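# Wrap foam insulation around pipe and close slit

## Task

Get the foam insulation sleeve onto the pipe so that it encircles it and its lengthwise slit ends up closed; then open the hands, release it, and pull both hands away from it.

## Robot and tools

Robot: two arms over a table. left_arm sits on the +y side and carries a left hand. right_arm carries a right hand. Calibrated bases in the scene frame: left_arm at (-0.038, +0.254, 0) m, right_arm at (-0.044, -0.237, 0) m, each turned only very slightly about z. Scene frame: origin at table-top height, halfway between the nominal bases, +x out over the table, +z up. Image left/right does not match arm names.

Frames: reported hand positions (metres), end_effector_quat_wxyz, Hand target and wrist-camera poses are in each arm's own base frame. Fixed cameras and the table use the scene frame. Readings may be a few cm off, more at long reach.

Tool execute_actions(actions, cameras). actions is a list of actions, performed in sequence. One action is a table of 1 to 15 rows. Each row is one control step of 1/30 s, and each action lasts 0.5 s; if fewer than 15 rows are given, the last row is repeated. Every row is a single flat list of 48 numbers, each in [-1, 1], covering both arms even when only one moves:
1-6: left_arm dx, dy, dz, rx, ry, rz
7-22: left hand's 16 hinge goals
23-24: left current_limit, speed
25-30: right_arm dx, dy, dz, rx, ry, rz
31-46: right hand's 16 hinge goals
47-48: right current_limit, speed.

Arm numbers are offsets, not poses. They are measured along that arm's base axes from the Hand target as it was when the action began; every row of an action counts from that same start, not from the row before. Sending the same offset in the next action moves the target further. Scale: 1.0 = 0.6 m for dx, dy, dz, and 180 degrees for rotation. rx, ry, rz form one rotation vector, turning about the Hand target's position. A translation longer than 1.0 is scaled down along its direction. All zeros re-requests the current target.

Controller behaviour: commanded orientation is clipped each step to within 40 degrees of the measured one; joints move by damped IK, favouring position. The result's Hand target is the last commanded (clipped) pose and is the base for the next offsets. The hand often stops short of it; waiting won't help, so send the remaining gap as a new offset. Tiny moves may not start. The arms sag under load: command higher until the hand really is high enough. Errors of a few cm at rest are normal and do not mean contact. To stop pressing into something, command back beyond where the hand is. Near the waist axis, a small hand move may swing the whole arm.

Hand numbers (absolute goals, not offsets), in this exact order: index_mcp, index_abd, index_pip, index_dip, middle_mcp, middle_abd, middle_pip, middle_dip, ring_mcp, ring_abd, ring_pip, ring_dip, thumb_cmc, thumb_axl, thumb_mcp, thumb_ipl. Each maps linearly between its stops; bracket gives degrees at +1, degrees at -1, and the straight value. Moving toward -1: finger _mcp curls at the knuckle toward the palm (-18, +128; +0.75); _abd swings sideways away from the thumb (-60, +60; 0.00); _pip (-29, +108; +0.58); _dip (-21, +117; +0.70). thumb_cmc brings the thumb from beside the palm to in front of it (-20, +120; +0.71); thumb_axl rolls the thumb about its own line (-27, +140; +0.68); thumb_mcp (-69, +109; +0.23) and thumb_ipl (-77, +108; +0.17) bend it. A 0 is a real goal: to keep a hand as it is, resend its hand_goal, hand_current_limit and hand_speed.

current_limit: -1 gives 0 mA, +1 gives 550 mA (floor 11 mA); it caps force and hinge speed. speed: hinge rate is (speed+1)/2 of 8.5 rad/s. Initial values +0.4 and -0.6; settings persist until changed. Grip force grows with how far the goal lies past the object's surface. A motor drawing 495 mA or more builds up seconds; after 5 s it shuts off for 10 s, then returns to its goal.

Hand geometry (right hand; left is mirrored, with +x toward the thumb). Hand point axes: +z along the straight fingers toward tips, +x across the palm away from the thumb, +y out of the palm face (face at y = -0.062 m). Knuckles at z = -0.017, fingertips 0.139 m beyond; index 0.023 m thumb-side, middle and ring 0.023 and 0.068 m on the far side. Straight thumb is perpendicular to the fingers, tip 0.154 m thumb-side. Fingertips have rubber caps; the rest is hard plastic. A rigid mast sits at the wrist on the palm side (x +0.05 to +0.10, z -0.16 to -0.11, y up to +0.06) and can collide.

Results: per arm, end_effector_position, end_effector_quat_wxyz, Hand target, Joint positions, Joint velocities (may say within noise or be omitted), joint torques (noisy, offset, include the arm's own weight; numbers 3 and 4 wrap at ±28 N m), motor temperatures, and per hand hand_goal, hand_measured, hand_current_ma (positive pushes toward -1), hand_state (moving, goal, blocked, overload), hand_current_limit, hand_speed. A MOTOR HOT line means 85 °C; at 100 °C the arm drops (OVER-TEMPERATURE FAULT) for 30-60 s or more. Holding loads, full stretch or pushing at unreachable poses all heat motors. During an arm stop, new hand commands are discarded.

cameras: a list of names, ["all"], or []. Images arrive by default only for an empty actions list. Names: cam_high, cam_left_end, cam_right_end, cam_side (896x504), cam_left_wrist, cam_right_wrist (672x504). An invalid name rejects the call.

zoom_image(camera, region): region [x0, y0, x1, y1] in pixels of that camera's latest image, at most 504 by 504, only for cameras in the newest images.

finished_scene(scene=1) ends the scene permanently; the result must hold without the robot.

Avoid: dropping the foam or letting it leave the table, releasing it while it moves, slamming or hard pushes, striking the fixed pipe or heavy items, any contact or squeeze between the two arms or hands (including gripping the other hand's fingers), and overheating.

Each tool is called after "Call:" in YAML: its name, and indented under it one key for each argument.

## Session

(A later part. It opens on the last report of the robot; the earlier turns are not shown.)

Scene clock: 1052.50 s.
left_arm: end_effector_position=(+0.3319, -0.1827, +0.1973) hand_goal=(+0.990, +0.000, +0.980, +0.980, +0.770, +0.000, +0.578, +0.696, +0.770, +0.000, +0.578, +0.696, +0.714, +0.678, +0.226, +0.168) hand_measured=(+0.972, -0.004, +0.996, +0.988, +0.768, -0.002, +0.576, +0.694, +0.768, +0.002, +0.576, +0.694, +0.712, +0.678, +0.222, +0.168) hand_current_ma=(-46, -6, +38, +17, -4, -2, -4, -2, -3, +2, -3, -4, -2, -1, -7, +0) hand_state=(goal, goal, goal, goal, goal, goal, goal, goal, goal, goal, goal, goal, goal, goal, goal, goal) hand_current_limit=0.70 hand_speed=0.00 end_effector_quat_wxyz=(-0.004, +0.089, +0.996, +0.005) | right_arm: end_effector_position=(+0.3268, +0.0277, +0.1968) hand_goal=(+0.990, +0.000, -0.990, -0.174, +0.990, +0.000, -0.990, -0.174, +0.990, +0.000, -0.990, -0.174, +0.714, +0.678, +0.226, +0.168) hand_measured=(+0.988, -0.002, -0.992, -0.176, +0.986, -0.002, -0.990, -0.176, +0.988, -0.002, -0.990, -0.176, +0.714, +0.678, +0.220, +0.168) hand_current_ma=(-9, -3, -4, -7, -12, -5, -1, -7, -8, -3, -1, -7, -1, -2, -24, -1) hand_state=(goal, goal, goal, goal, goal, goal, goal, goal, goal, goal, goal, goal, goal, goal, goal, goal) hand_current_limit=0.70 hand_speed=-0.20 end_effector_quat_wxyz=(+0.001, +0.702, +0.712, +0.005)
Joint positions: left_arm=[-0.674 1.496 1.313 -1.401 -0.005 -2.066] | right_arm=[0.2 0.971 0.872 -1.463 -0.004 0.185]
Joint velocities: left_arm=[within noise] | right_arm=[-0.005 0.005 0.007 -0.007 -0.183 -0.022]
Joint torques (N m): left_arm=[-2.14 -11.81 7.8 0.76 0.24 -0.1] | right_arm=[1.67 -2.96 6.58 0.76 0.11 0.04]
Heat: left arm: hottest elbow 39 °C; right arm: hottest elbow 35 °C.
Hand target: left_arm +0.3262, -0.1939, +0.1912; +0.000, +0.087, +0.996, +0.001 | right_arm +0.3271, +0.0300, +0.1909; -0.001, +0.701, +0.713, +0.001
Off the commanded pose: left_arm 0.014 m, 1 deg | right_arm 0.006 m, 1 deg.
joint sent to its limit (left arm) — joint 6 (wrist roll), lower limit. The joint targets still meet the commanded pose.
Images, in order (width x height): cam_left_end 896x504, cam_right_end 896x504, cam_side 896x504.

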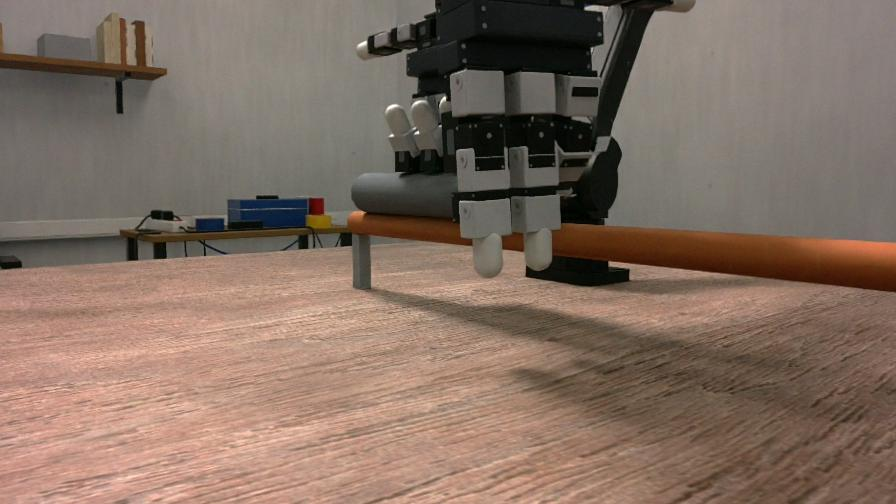

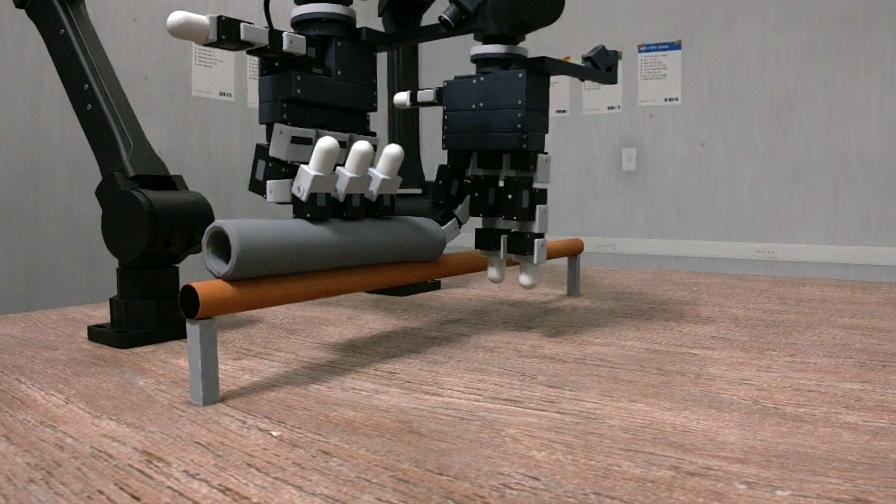

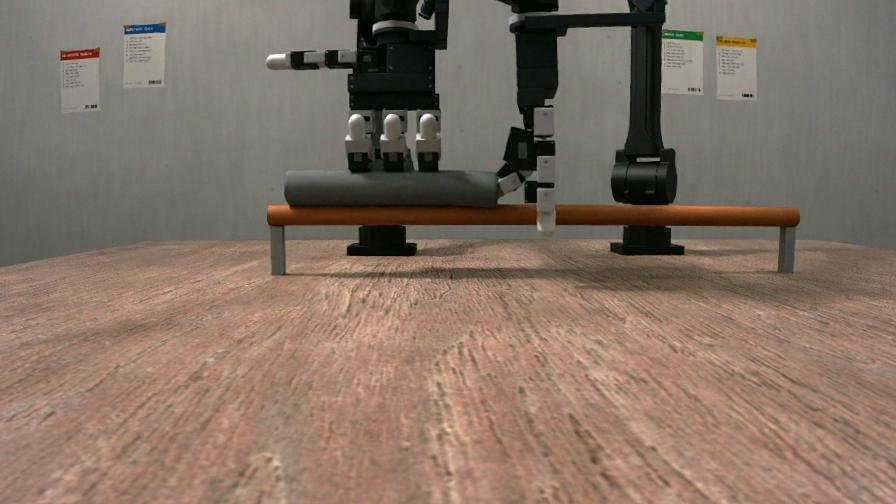

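Call:
execute_actions:
  actions:
    - [[-0.005,0,-0.01,0,0,0,0.99,0.0,0.98,0.98,0.77,0,0.577,0.696,0.77,0,0.577,0.696,0.714,0.678,0.226,0.168,0.7,0,0,0,0,0,0,0,0.99,0,-0.99,-0.174,0.99,0,-0.99,-0.174,0.99,0,-0.99,-0.174,0.714,0.678,0.226,0.168,0.7,-0.2],[-0.005,0,-0.02,0,0,0,0.99,0.0,0.98,0.98,0.77,0,0.577,0.696,0.77,0,0.577,0.696,0.714,0.678,0.226,0.168,0.7,0,0,0,0,0,0,0,0.99,0,-0.99,-0.174,0.99,0,-0.99,-0.174,0.99,0,-0.99,-0.174,0.714,0.678,0.226,0.168,0.7,-0.2]]
  cameras: ["cam_side","cam_right_end","cam_left_end"]

Call:
zoom_image:
  camera: "cam_right_end"
  region: [400, 180, 500, 280]

Call:
zoom_image:
  camera: "cam_side"
  region: [470, 140, 570, 220]

Call:
zoom_image:
  camera: "cam_left_end"
  region: [400, 130, 600, 270]

Scene clock: 1053.70 s.
left_arm: end_effector_position=(+0.3308, -0.1809, +0.1954) hand_goal=(+0.990, +0.000, +0.980, +0.980, +0.770, +0.000, +0.578, +0.696, +0.770, +0.000, +0.578, +0.696, +0.714, +0.678, +0.226, +0.168) hand_measured=(+0.986, -0.006, +0.998, +0.990, +0.768, -0.002, +0.576, +0.694, +0.768, +0.002, +0.576, +0.694, +0.712, +0.678, +0.222, +0.168) hand_current_ma=(-9, -9, +44, +21, -4, -2, -4, -2, -3, +2, -3, -4, -2, -1, -7, +0) hand_state=(goal, goal, goal, goal, goal, goal, goal, goal, goal, goal, goal, goal, goal, goal, goal, goal) hand_current_limit=0.70 hand_speed=0.00 end_effector_quat_wxyz=(+0.001, +0.089, +0.996, +0.005) | right_arm: end_effector_position=(+0.3268, +0.0277, +0.1968) hand_goal=(+0.990, +0.000, -0.990, -0.174, +0.990, +0.000, -0.990, -0.174, +0.990, +0.000, -0.990, -0.174, +0.714, +0.678, +0.226, +0.168) hand_measured=(+0.988, -0.002, -0.992, -0.176, +0.986, -0.002, -0.990, -0.176, +0.988, -0.002, -0.990, -0.176, +0.714, +0.678, +0.220, +0.168) hand_current_ma=(-9, -3, -4, -7, -12, -5, -1, -7, -7, -3, -1, -7, -1, -2, -24, -1) hand_state=(goal, goal, goal, goal, goal, goal, goal, goal, goal, goal, goal, goal, goal, goal, goal, goal) hand_current_limit=0.70 hand_speed=-0.20 end_effector_quat_wxyz=(+0.001, +0.702, +0.712, +0.005)
Joint positions: left_arm=[-0.674 1.485 1.297 -1.385 -0.009 -2.066] | right_arm=[0.2 0.971 0.872 -1.463 -0.004 0.185]
Joint torques (N m): left_arm=[-1.32 -10.64 7.46 0.95 0.29 -0.06] | right_arm=[1.73 -2.96 6.67 0.8 0.11 0.03]
Heat: left arm: hottest elbow 39 °C; right arm: hottest elbow 35 °C.
Hand target: left_arm +0.3233, -0.1939, +0.1793; +0.000, +0.087, +0.996, +0.001 | right_arm +0.3271, +0.0300, +0.1909; -0.001, +0.701, +0.713, +0.001
Off the commanded pose: left_arm 0.022 m, 1 deg | right_arm 0.006 m, 1 deg.
led back after a hold (left arm): the arm was led back toward your command in small steps, so it may still be short of it.
pose unreachable (left arm): on one or more control steps of this call, first in action 0 (counted from 0), this arm could not follow its commanded pose, so it was not sent that pose on those steps. It may still have moved: this result reports where it is.
cause: moving toward the commanded pose would bring a part of the arm too close to another arm (a part of this arm just beyond joint 4 (wrist pitch) and a part of the right arm just beyond its joint 6 (wrist roll), along the way the arms are being sent, or toward where that arm still pushes).
Images, in order (width x height): cam_left_end 896x504, cam_right_end 896x504, cam_side 896x504.

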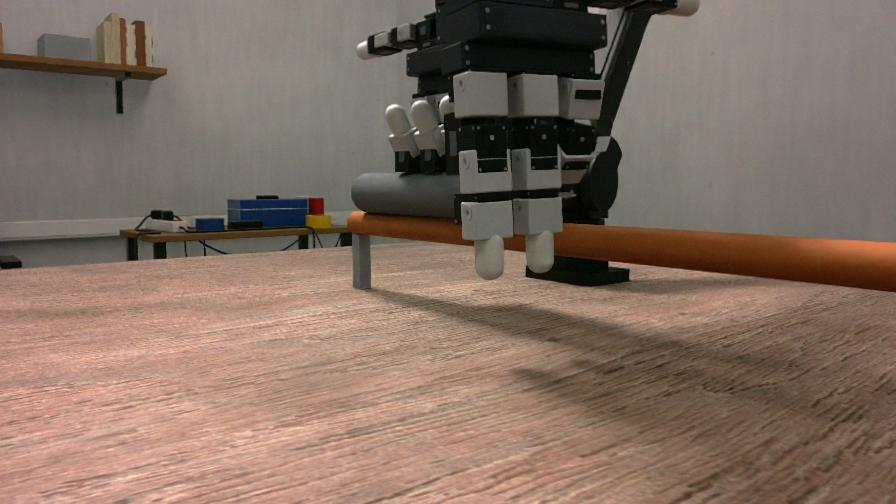

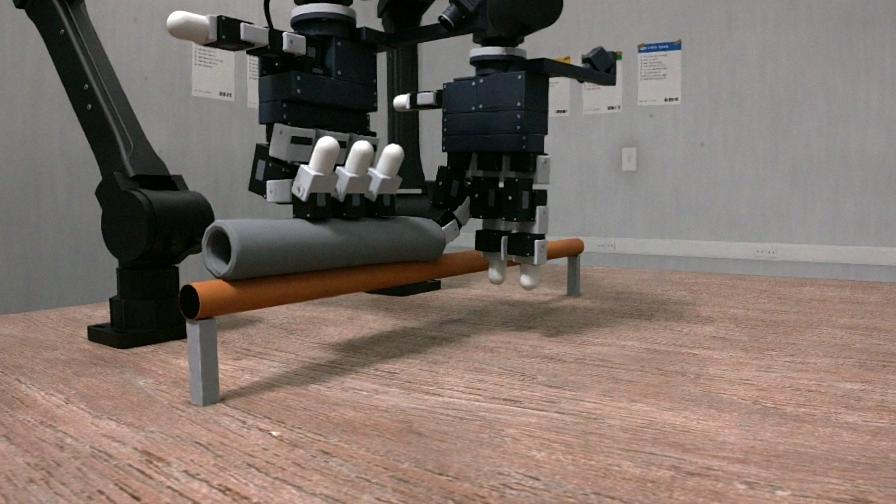

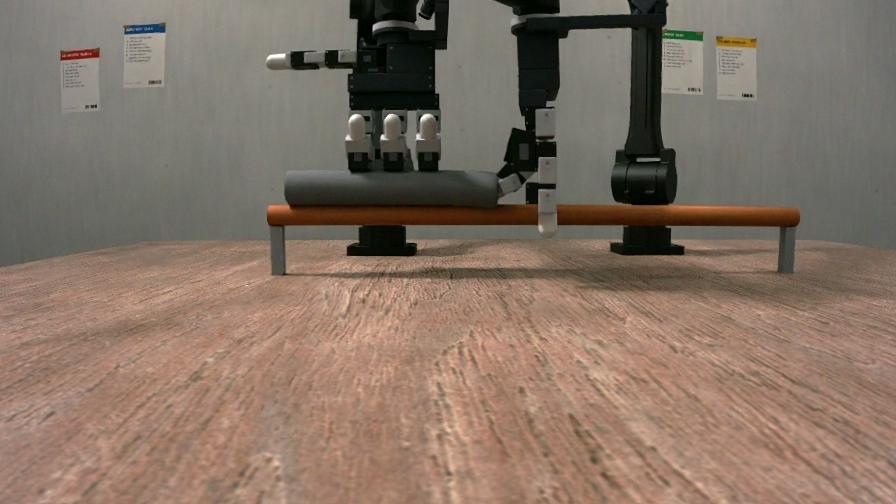

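Scaled by 5.040 from the camera's 896x504 image, which has a finer 1280x720 frame.

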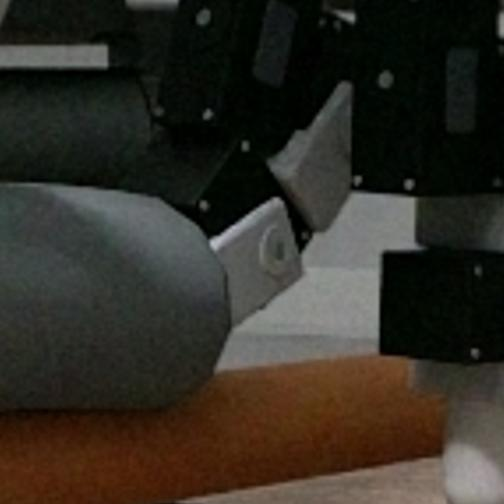

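Scaled by 5.040 from the camera's 896x504 image, which has a finer 1280x720 frame.

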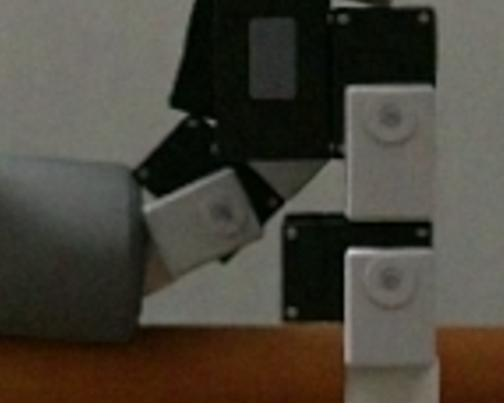

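Scaled by 2.520 from the camera's 896x504 image, which has a finer 1280x720 frame.

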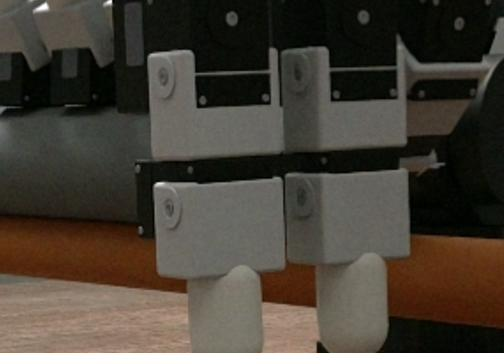

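Call:
execute_actions:
  actions:
    - [[0.0,0,0,0,0,0,0.99,0.0,0.98,0.98,0.77,0,0.577,0.696,0.77,0,0.577,0.696,0.714,0.678,0.226,0.168,0.7,0,0,0,0.03,0,0,0,0.99,0,-0.99,-0.174,0.99,0,-0.99,-0.174,0.99,0,-0.99,-0.174,0.714,0.678,0.226,0.168,0.7,-0.2],[0.0,0,0,0,0,0,0.99,0.0,0.98,0.98,0.77,0,0.577,0.696,0.77,0,0.577,0.696,0.714,0.678,0.226,0.168,0.7,0,0.01,0,0.06,0,0,0,0.99,0,-0.99,-0.174,0.99,0,-0.99,-0.174,0.99,0,-0.99,-0.174,0.714,0.678,0.226,0.168,0.7,-0.2]]
    - [[0.0,0,0,0,0,0,0.99,0.0,0.98,0.98,0.77,0,0.577,0.696,0.77,0,0.577,0.696,0.714,0.678,0.226,0.168,0.7,0,0,-0.04,0,0,0,0,0.99,0,-0.99,-0.174,0.99,0,-0.99,-0.174,0.99,0,-0.99,-0.174,0.714,0.678,0.226,0.168,0.7,-0.2],[0.0,0,0,0,0,0,0.99,0.0,0.98,0.98,0.77,0,0.577,0.696,0.77,0,0.577,0.696,0.714,0.678,0.226,0.168,0.7,0,0,-0.08,0,0,0,0,0.99,0,-0.99,-0.174,0.99,0,-0.99,-0.174,0.99,0,-0.99,-0.174,0.714,0.678,0.226,0.168,0.7,-0.2],[0.0,0,0,0,0,0,0.99,0.0,0.98,0.98,0.77,0,0.577,0.696,0.77,0,0.577,0.696,0.714,0.678,0.226,0.168,0.7,0,-0.01,-0.12,-0.03,0,0,0,0.99,0,-0.99,-0.174,0.99,0,-0.99,-0.174,0.99,0,-0.99,-0.174,0.714,0.678,0.226,0.168,0.7,-0.2]]
  cameras: ["cam_side","cam_right_end"]

Call:
zoom_image:
  camera: "cam_side"
  region: [270, 130, 570, 270]

Call:
zoom_image:
  camera: "cam_right_end"
  region: [190, 185, 270, 295]

Scene clock: 1056.53 s.
left_arm: end_effector_position=(+0.3291, -0.1863, +0.1905) hand_goal=(+0.990, +0.000, +0.980, +0.980, +0.770, +0.000, +0.578, +0.696, +0.770, +0.000, +0.578, +0.696, +0.714, +0.678, +0.226, +0.168) hand_measured=(+1.000, -0.008, +0.998, +0.992, +0.768, -0.002, +0.576, +0.694, +0.768, +0.002, +0.576, +0.694, +0.712, +0.678, +0.222, +0.168) hand_current_ma=(+20, -13, +44, +28, -4, -2, -4, -2, -3, +2, -3, -4, -2, -1, -7, +0) hand_state=(goal, goal, goal, goal, goal, goal, goal, goal, goal, goal, goal, goal, goal, goal, goal, goal) hand_current_limit=0.70 hand_speed=0.00 end_effector_quat_wxyz=(+0.005, +0.094, +0.996, -0.002) | right_arm: end_effector_position=(+0.3241, -0.0403, +0.2052) hand_goal=(+0.990, +0.000, -0.990, -0.174, +0.990, +0.000, -0.990, -0.174, +0.990, +0.000, -0.990, -0.174, +0.714, +0.678, +0.226, +0.168) hand_measured=(+0.988, -0.002, -0.990, -0.176, +0.986, -0.002, -0.990, -0.176, +0.988, -0.002, -0.990, -0.176, +0.714, +0.678, +0.220, +0.168) hand_current_ma=(-9, -3, -1, -7, -12, -5, -1, -7, -6, -3, -1, -7, -1, -2, -24, -1) hand_state=(goal, goal, goal, goal, goal, goal, goal, goal, goal, goal, goal, goal, goal, goal, goal, goal) hand_current_limit=0.70 hand_speed=-0.20 end_effector_quat_wxyz=(-0.007, +0.702, +0.712, -0.007)
Joint positions: left_arm=[-0.685 1.482 1.284 -1.362 -0.002 -2.067] | right_arm=[-0.075 0.97 0.9 -1.521 0.002 -0.088]
Joint torques (N m): left_arm=[-1.2 -10.75 7.62 0.55 0.18 -0.12] | right_arm=[0.5 -4.19 7.36 0.77 -0.06 -0.11]
Heat: left arm: hottest elbow 39 °C; right arm: hottest elbow 35 °C.
Hand target: left_arm +0.3233, -0.1939, +0.1794; +0.000, +0.087, +0.996, +0.001 | right_arm +0.3270, -0.0421, +0.2088; -0.001, +0.701, +0.713, +0.001
Off the commanded pose: left_arm 0.015 m, 1 deg | right_arm 0.005 m, 1 deg.
previous command not reached (left arm): moving toward its pose would have brought a part of the arm too close to another arm.
led back after a hold (left arm): the arm was led back toward your command in small steps, so it may still be short of it.
joint sent to its limit (left arm) — joint 6 (wrist roll), lower limit. The joint targets still meet the commanded pose.
Images, in order (width x height): cam_right_end 896x504, cam_side 896x504.

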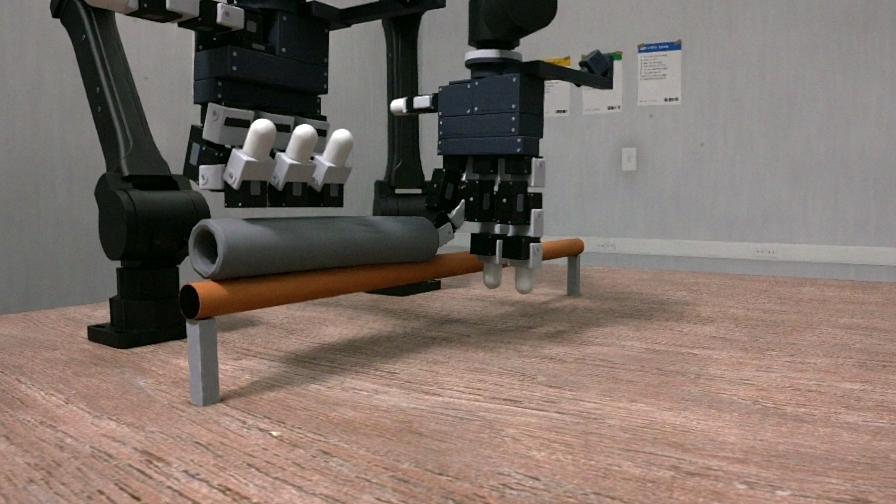

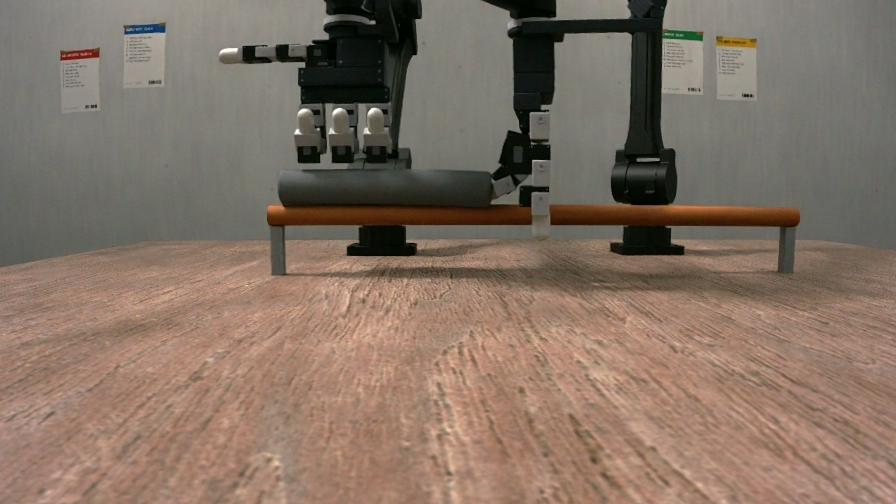

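Scaled by 1.680 from the camera's 896x504 image, which has a finer 1280x720 frame.

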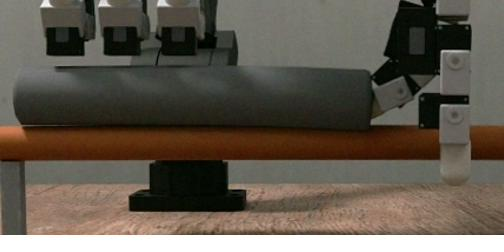

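Scaled by 4.582 from the camera's 896x504 image, which has a finer 1280x720 frame.

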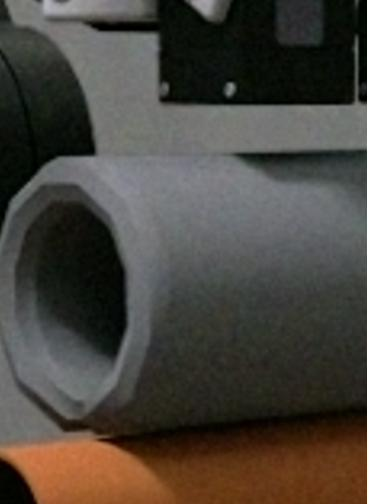

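Call:
execute_actions:
  actions:
    - [[-0.005,0,-0.005,0,0,0,0.99,0.0,0.98,0.98,0.77,0,0.577,0.696,0.77,0,0.577,0.696,0.714,0.678,0.226,0.168,0.7,0,0,0,0.0,0,0,0,0.99,0,-0.99,-0.174,0.99,0,-0.99,-0.174,0.99,0,-0.99,-0.174,0.714,0.678,0.226,0.168,0.7,-0.2],[-0.01,0,-0.01,0,0,0,0.99,0.0,0.98,0.98,0.77,0,0.577,0.696,0.77,0,0.577,0.696,0.714,0.678,0.226,0.168,0.7,0,0,0,0.0,0,0,0,0.99,0,-0.99,-0.174,0.99,0,-0.99,-0.174,0.99,0,-0.99,-0.174,0.714,0.678,0.226,0.168,0.7,-0.2]]
  cameras: ["cam_side","cam_right_end","cam_left_end"]

Call:
zoom_image:
  camera: "cam_side"
  region: [460, 140, 560, 220]

Call:
zoom_image:
  camera: "cam_right_end"
  region: [400, 180, 500, 280]

Call:
zoom_image:
  camera: "cam_left_end"
  region: [440, 150, 600, 260]

Scene clock: 1057.53 s.
left_arm: end_effector_position=(+0.3270, -0.1852, +0.1887) hand_goal=(+0.990, +0.000, +0.980, +0.980, +0.770, +0.000, +0.578, +0.696, +0.770, +0.000, +0.578, +0.696, +0.714, +0.678, +0.226, +0.168) hand_measured=(+1.000, -0.018, +0.998, +0.998, +0.768, -0.002, +0.576, +0.694, +0.768, +0.002, +0.576, +0.694, +0.712, +0.678, +0.222, +0.168) hand_current_ma=(+20, -35, +44, +45, -4, -2, -4, -2, -3, +2, -3, -4, -2, -1, -7, +0) hand_state=(goal, goal, goal, goal, goal, goal, goal, goal, goal, goal, goal, goal, goal, goal, goal, goal) hand_current_limit=0.70 hand_speed=0.00 end_effector_quat_wxyz=(+0.009, +0.094, +0.995, -0.006) | right_arm: end_effector_position=(+0.3242, -0.0402, +0.2052) hand_goal=(+0.990, +0.000, -0.990, -0.174, +0.990, +0.000, -0.990, -0.174, +0.990, +0.000, -0.990, -0.174, +0.714, +0.678, +0.226, +0.168) hand_measured=(+0.988, -0.002, -0.990, -0.176, +0.986, -0.002, -0.990, -0.176, +0.988, -0.002, -0.990, -0.176, +0.714, +0.678, +0.220, +0.168) hand_current_ma=(-9, -3, -1, -7, -12, -5, -1, -7, -6, -3, -1, -7, -1, -2, -24, -1) hand_state=(goal, goal, goal, goal, goal, goal, goal, goal, goal, goal, goal, goal, goal, goal, goal, goal) hand_current_limit=0.70 hand_speed=-0.20 end_effector_quat_wxyz=(-0.008, +0.701, +0.713, -0.007)
Joint positions: left_arm=[-0.685 1.47 1.268 -1.347 0 -2.067] | right_arm=[-0.077 0.97 0.9 -1.521 0 -0.093]
Joint torques (N m): left_arm=[-1.96 -10.58 6.8 0.58 0.28 -0.11] | right_arm=[0.5 -3.96 7.41 0.83 -0.05 -0.11]
Heat: left arm: hottest elbow 39 °C; right arm: hottest elbow 35 °C.
Hand target: left_arm +0.3173, -0.1939, +0.1733; +0.000, +0.087, +0.996, +0.001 | right_arm +0.3270, -0.0420, +0.2088; -0.001, +0.701, +0.713, +0.001
Off the commanded pose: left_arm 0.020 m, 2 deg | right_arm 0.005 m, 1 deg.
joint sent to its limit (left arm) — joint 6 (wrist roll), lower limit. The joint targets still meet the commanded pose.
Images, in order (width x height): cam_left_end 896x504, cam_right_end 896x504, cam_side 896x504.

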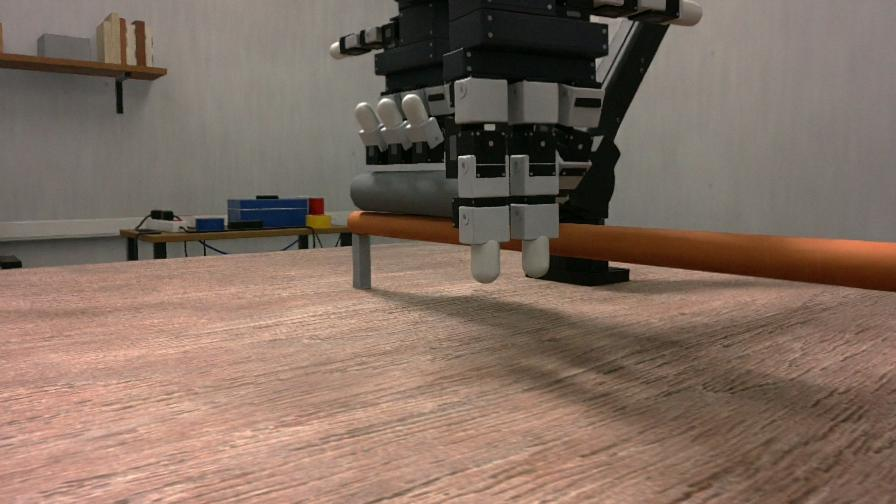

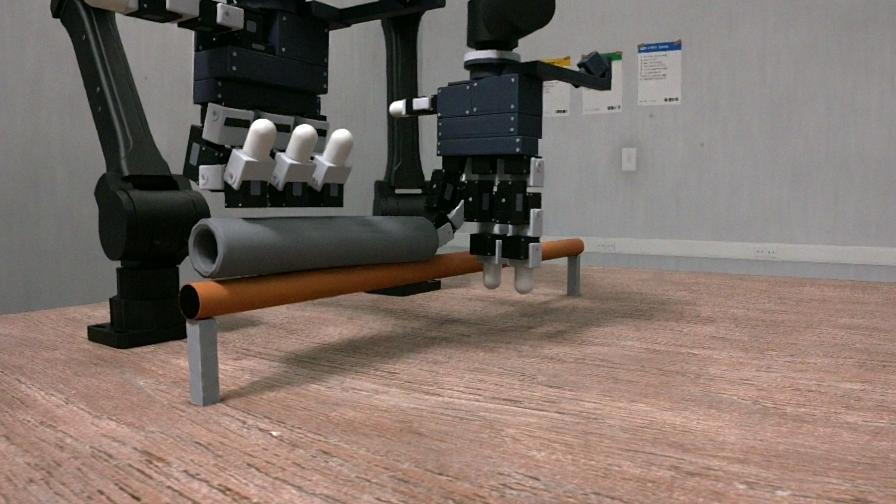

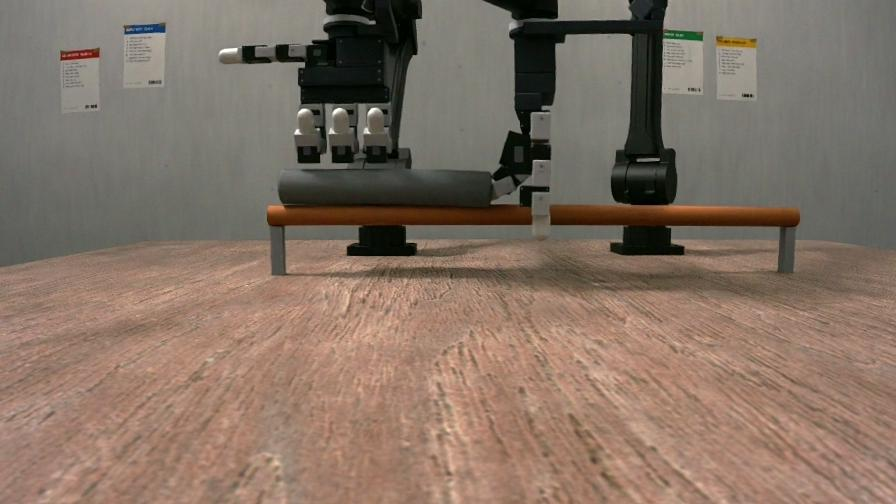

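Scaled by 5.040 from the camera's 896x504 image, which has a finer 1280x720 frame.

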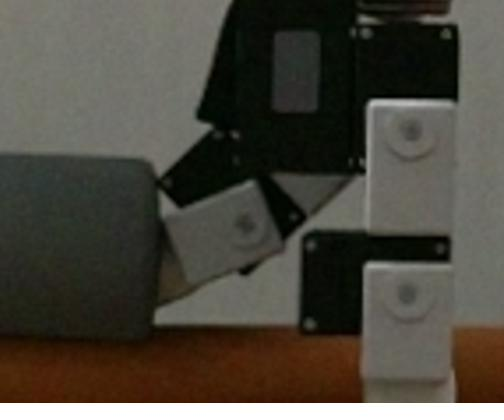

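Scaled by 5.040 from the camera's 896x504 image, which has a finer 1280x720 frame.

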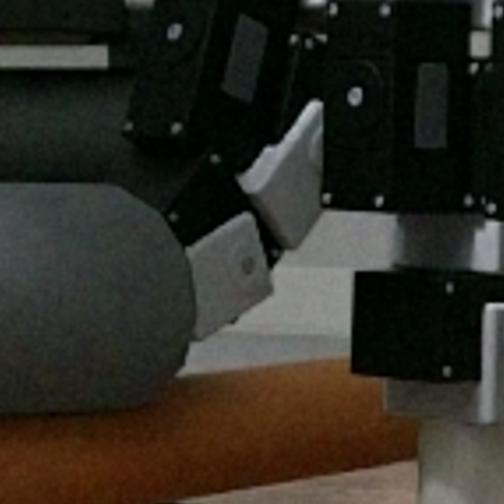

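Scaled by 3.150 from the camera's 896x504 image, which has a finer 1280x720 frame.

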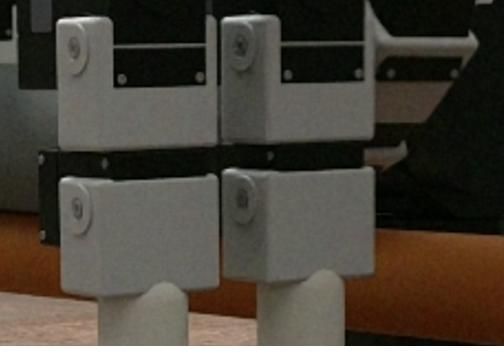

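Call:
execute_actions:
  actions:
    - [[0,0,0,0,0,0,0.99,0.0,0.98,0.98,0.77,0,0.577,0.696,0.77,0,0.577,0.696,0.714,0.678,0.226,0.168,0.7,0,0,0,0.08,0,0,0,0.99,0,-0.99,-0.174,0.99,0,-0.99,-0.174,0.99,0,-0.99,-0.174,0.714,0.678,0.226,0.168,0.7,-0.2],[0,0,0,0,0,0,0.99,0.0,0.98,0.98,0.77,0,0.577,0.696,0.77,0,0.577,0.696,0.714,0.678,0.226,0.168,0.7,0,0,0,0.17,0,0,0,0.99,0,-0.99,-0.174,0.99,0,-0.99,-0.174,0.99,0,-0.99,-0.174,0.714,0.678,0.226,0.168,0.7,-0.2]]
    - [[0,0,0,0,0,0,0.99,0.0,0.98,0.98,0.77,0,0.577,0.696,0.77,0,0.577,0.696,0.714,0.678,0.226,0.168,0.7,0,0,0,0,0,0,-0.08,0.99,0,-0.5,-0.174,0.99,0,-0.5,-0.174,0.99,0,-0.5,-0.174,0.714,0.678,0.226,0.168,0.7,0.2],[0,0,0,0,0,0,0.99,0.0,0.98,0.98,0.77,0,0.577,0.696,0.77,0,0.577,0.696,0.714,0.678,0.226,0.168,0.7,0,0.0,0.007,0,0,0,-0.1667,0.99,0,0.5,0.5,0.77,0,0.5,0.5,0.77,0,0.5,0.5,0.714,0.678,0.226,0.168,0.7,0.2]]
  cameras: ["cam_side","cam_right_end","cam_high"]

Scene clock: 1060.37 s.
left_arm: end_effector_position=(+0.3270, -0.1852, +0.1887) hand_goal=(+0.990, +0.000, +0.980, +0.980, +0.770, +0.000, +0.578, +0.696, +0.770, +0.000, +0.578, +0.696, +0.714, +0.678, +0.226, +0.168) hand_measured=(+1.000, -0.018, +0.998, +0.998, +0.768, -0.002, +0.576, +0.694, +0.768, +0.002, +0.576, +0.694, +0.712, +0.678, +0.222, +0.168) hand_current_ma=(+20, -35, +44, +45, -4, -2, -4, -2, -3, +2, -3, -4, -2, -1, -7, +0) hand_state=(goal, goal, goal, goal, goal, goal, goal, goal, goal, goal, goal, goal, goal, goal, goal, goal) hand_current_limit=0.70 hand_speed=0.00 end_effector_quat_wxyz=(+0.009, +0.094, +0.995, -0.006) | right_arm: end_effector_position=(+0.3180, -0.0393, +0.2927) hand_goal=(+0.990, +0.000, +0.500, +0.500, +0.770, +0.000, +0.500, +0.500, +0.770, +0.000, +0.500, +0.500, +0.714, +0.678, +0.226, +0.168) hand_measured=(+0.988, -0.002, +0.496, +0.498, +0.772, -0.002, +0.498, +0.498, +0.772, -0.002, +0.498, +0.498, +0.714, +0.678, +0.220, +0.168) hand_current_ma=(-7, -3, -14, -8, +5, -5, -8, -8, +5, -3, -9, -7, -1, -2, -24, -1) hand_state=(goal, goal, goal, goal, goal, goal, goal, goal, goal, goal, goal, goal, goal, goal, goal, goal) hand_current_limit=0.70 hand_speed=0.20 end_effector_quat_wxyz=(+0.002, +0.860, +0.511, +0.009)
Joint positions: left_arm=[-0.685 1.47 1.268 -1.347 0 -2.067] | right_arm=[0.083 0.994 1.137 -1.694 -0.004 0.581]
Joint torques (N m): left_arm=[-1.85 -10.34 6.87 0.64 0.26 -0.11] | right_arm=[2.02 -2.9 11.15 0.14 0.19 0.07]
Heat: left arm: hottest elbow 38 °C; right arm: hottest elbow 36 °C.
Hand target: left_arm +0.3173, -0.1939, +0.1733; +0.000, +0.087, +0.996, +0.001 | right_arm +0.3271, -0.0378, +0.3108; -0.001, +0.862, +0.507, +0.001
Off the commanded pose: left_arm 0.020 m, 2 deg | right_arm 0.020 m, 1 deg.
joint sent to its limit (left arm) — joint 6 (wrist roll), lower limit. The joint targets still meet the commanded pose.
joint sent to its limit (right arm) — joint 4 (wrist pitch), lower limit. The joint targets are off in orientation, not in position.
Images, in order (width x height): cam_high 896x504, cam_right_end 896x504, cam_side 896x504.

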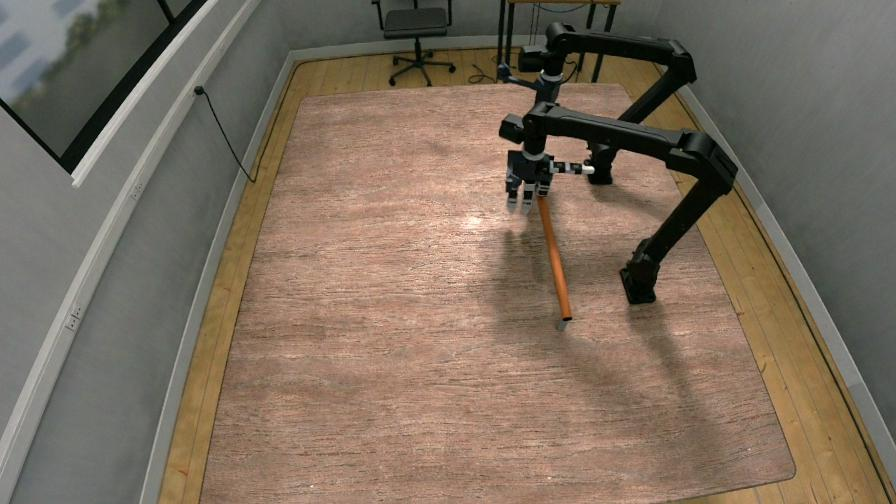

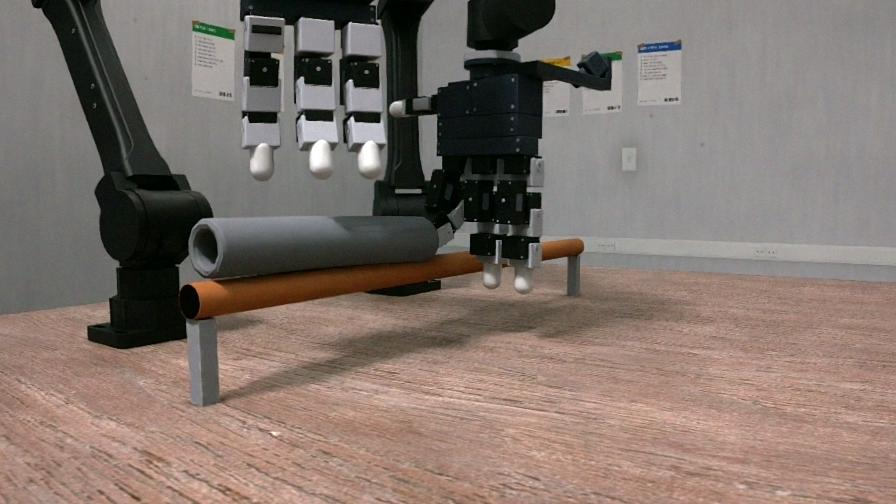

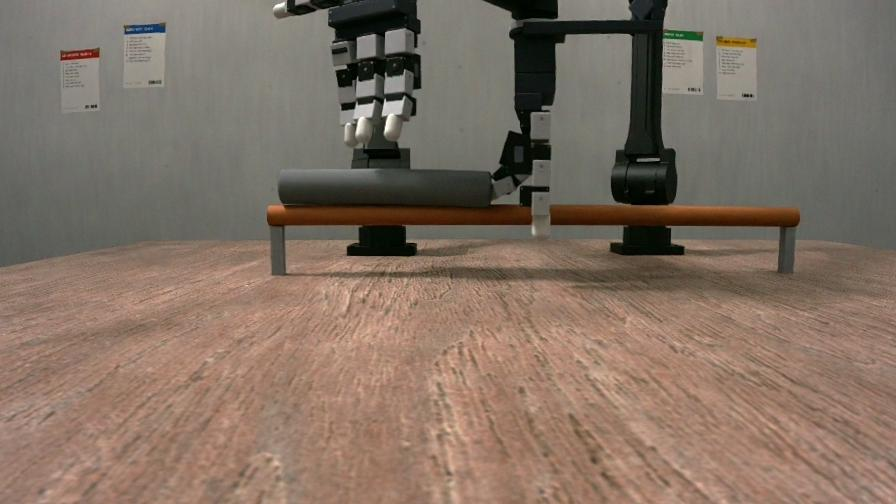

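Call:
execute_actions:
  actions:
    - [[0,0,0,0,0,0,0.99,0.0,0.98,0.98,0.77,0,0.577,0.696,0.77,0,0.577,0.696,0.714,0.678,0.226,0.168,0.7,0,-0.011,0.01,0,0,0,-0.08,0.99,0,0.98,0.98,0.77,0,0.577,0.696,0.77,0,0.577,0.696,0.714,0.678,0.226,0.168,0.7,0.2],[0,0,0,0,0,0,0.99,0.0,0.98,0.98,0.77,0,0.577,0.696,0.77,0,0.577,0.696,0.714,0.678,0.226,0.168,0.7,0,-0.022,0.02,0,0,0,-0.1667,0.99,0,0.98,0.98,0.77,0,0.577,0.696,0.77,0,0.577,0.696,0.714,0.678,0.226,0.168,0.7,0.2]]
    - [[0,0,0,0,0,0,0.99,0.0,0.98,0.98,0.77,0,0.577,0.696,0.77,0,0.577,0.696,0.714,0.678,0.226,0.168,0.7,0,-0.02,0.024,0,0,0,-0.08,0.99,0,0.98,0.98,0.77,0,0.577,0.696,0.77,0,0.577,0.696,0.714,0.678,0.226,0.168,0.7,0.2],[0,0,0,0,0,0,0.99,0.0,0.98,0.98,0.77,0,0.577,0.696,0.77,0,0.577,0.696,0.714,0.678,0.226,0.168,0.7,0,-0.042,0.048,0,0,0,-0.1667,0.99,0,0.98,0.98,0.77,0,0.577,0.696,0.77,0,0.577,0.696,0.714,0.678,0.226,0.168,0.7,0.2]]
  cameras: ["cam_side","cam_right_end","cam_high","cam_right_wrist"]

Call:
zoom_image:
  camera: "cam_high"
  region: [480, 80, 600, 220]

Scene clock: 1062.37 s.
left_arm: end_effector_position=(+0.3270, -0.1852, +0.1887) hand_goal=(+0.990, +0.000, +0.980, +0.980, +0.770, +0.000, +0.578, +0.696, +0.770, +0.000, +0.578, +0.696, +0.714, +0.678, +0.226, +0.168) hand_measured=(+1.000, -0.018, +0.998, +0.998, +0.768, -0.002, +0.576, +0.694, +0.768, +0.002, +0.576, +0.694, +0.712, +0.678, +0.222, +0.168) hand_current_ma=(+20, -35, +44, +45, -4, -2, -4, -2, -3, +2, -3, -4, -2, -1, -7, +0) hand_state=(goal, goal, goal, goal, goal, goal, goal, goal, goal, goal, goal, goal, goal, goal, goal, goal) hand_current_limit=0.70 hand_speed=0.00 end_effector_quat_wxyz=(+0.009, +0.094, +0.995, -0.006) | right_arm: end_effector_position=(+0.2790, +0.0001, +0.2971) hand_goal=(+0.990, +0.000, +0.980, +0.980, +0.770, +0.000, +0.578, +0.696, +0.770, +0.000, +0.578, +0.696, +0.714, +0.678, +0.226, +0.168) hand_measured=(+0.986, -0.002, +0.972, +0.976, +0.768, -0.002, +0.576, +0.694, +0.770, -0.002, +0.576, +0.694, +0.714, +0.678, +0.220, +0.168) hand_current_ma=(-17, -3, -25, -11, -3, -4, -9, -9, -2, -3, -9, -8, -2, -2, -24, -1) hand_state=(goal, goal, goal, goal, goal, goal, goal, goal, goal, goal, goal, goal, goal, goal, goal, goal) hand_current_limit=0.70 hand_speed=0.20 end_effector_quat_wxyz=(+0.000, +1.000, +0.015, -0.013)
Joint positions: left_arm=[-0.685 1.47 1.268 -1.347 0 -2.067] | right_arm=[0.276 1.172 1.272 -1.696 -0.008 1.818]
Joint torques (N m): left_arm=[-1.96 -10.46 6.89 0.58 0.26 -0.11] | right_arm=[1.32 -5.48 10.96 0.13 0.11 0.08]
Heat: left arm: hottest elbow 38 °C; right arm: hottest elbow 36 °C.
Hand target: left_arm +0.3173, -0.1939, +0.1733; +0.000, +0.087, +0.996, +0.001 | right_arm +0.2886, +0.0030, +0.3107; +0.000, +1.000, +0.008, +0.002
Off the commanded pose: left_arm 0.020 m, 2 deg | right_arm 0.017 m, 2 deg.
joint sent to its limit (left arm) — joint 6 (wrist roll), lower limit. The joint targets still meet the commanded pose.
Images, in order (width x height): cam_high 896x504, cam_right_end 896x504, cam_side 896x504, cam_right_wrist 672x504.

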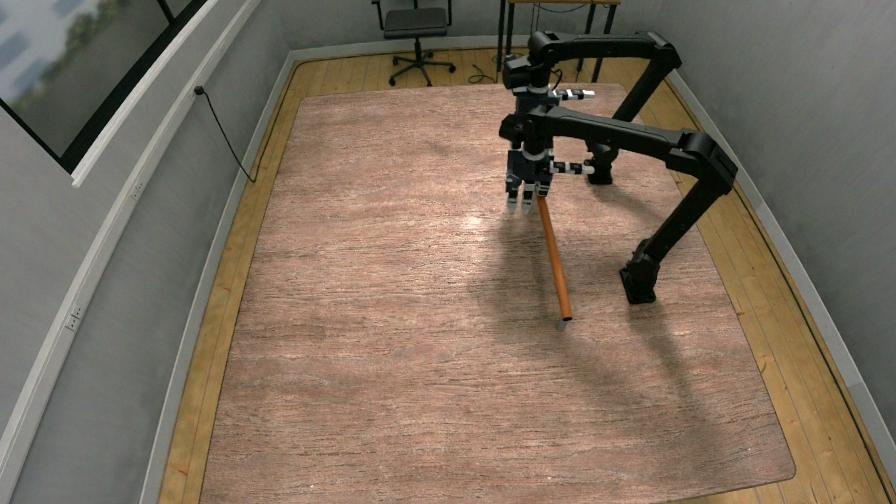

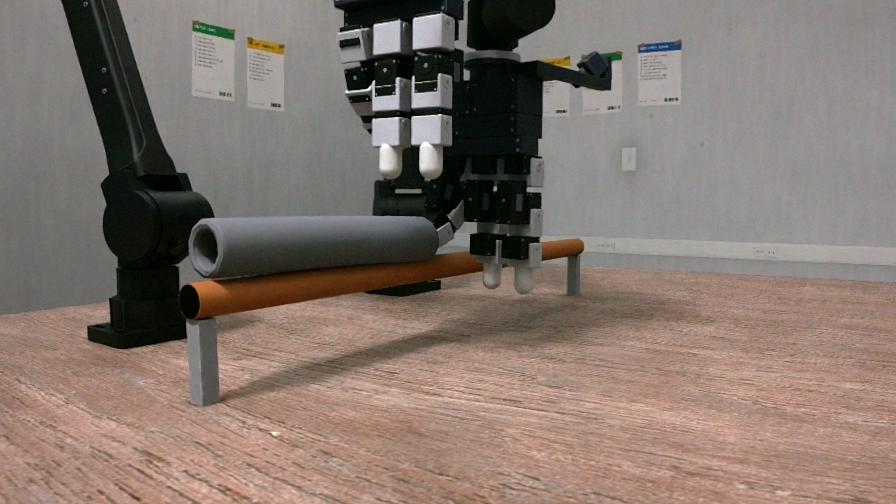

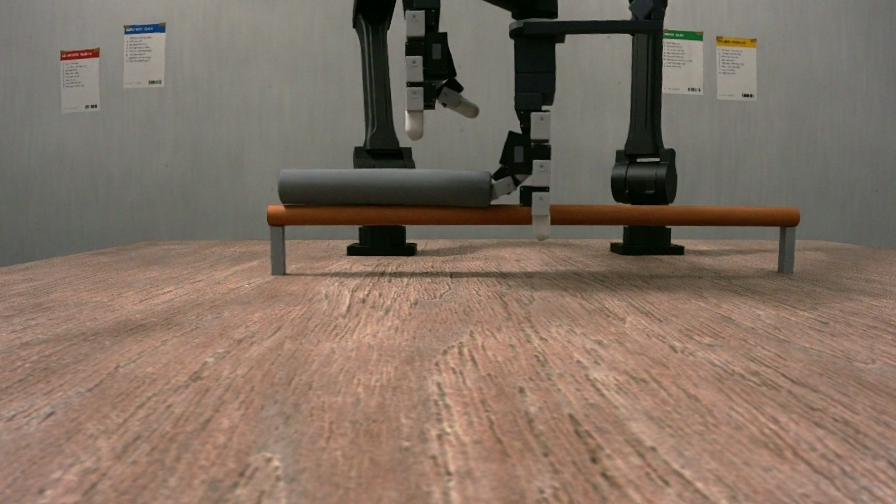

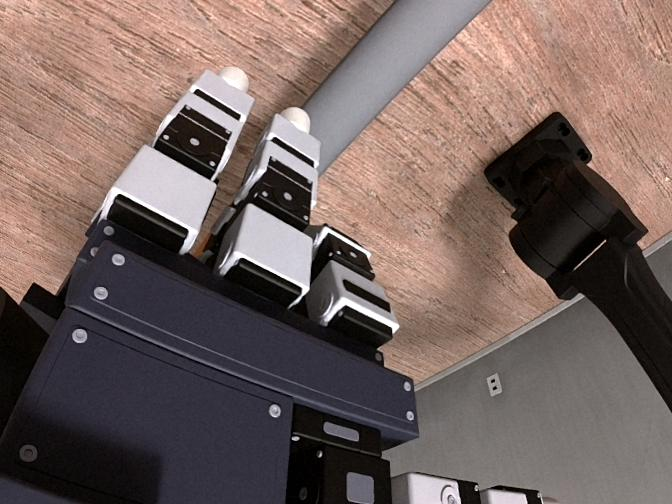

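Scaled by 3.600 from the camera's 896x504 image, which has a finer 1280x720 frame.

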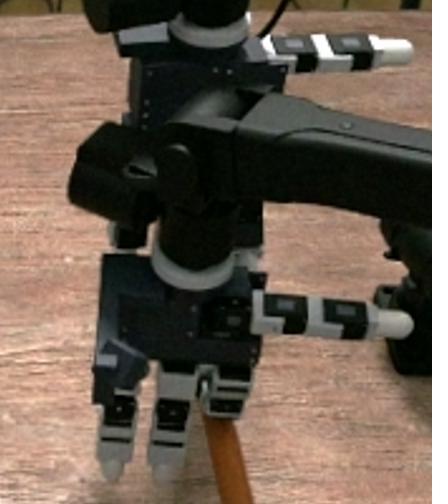

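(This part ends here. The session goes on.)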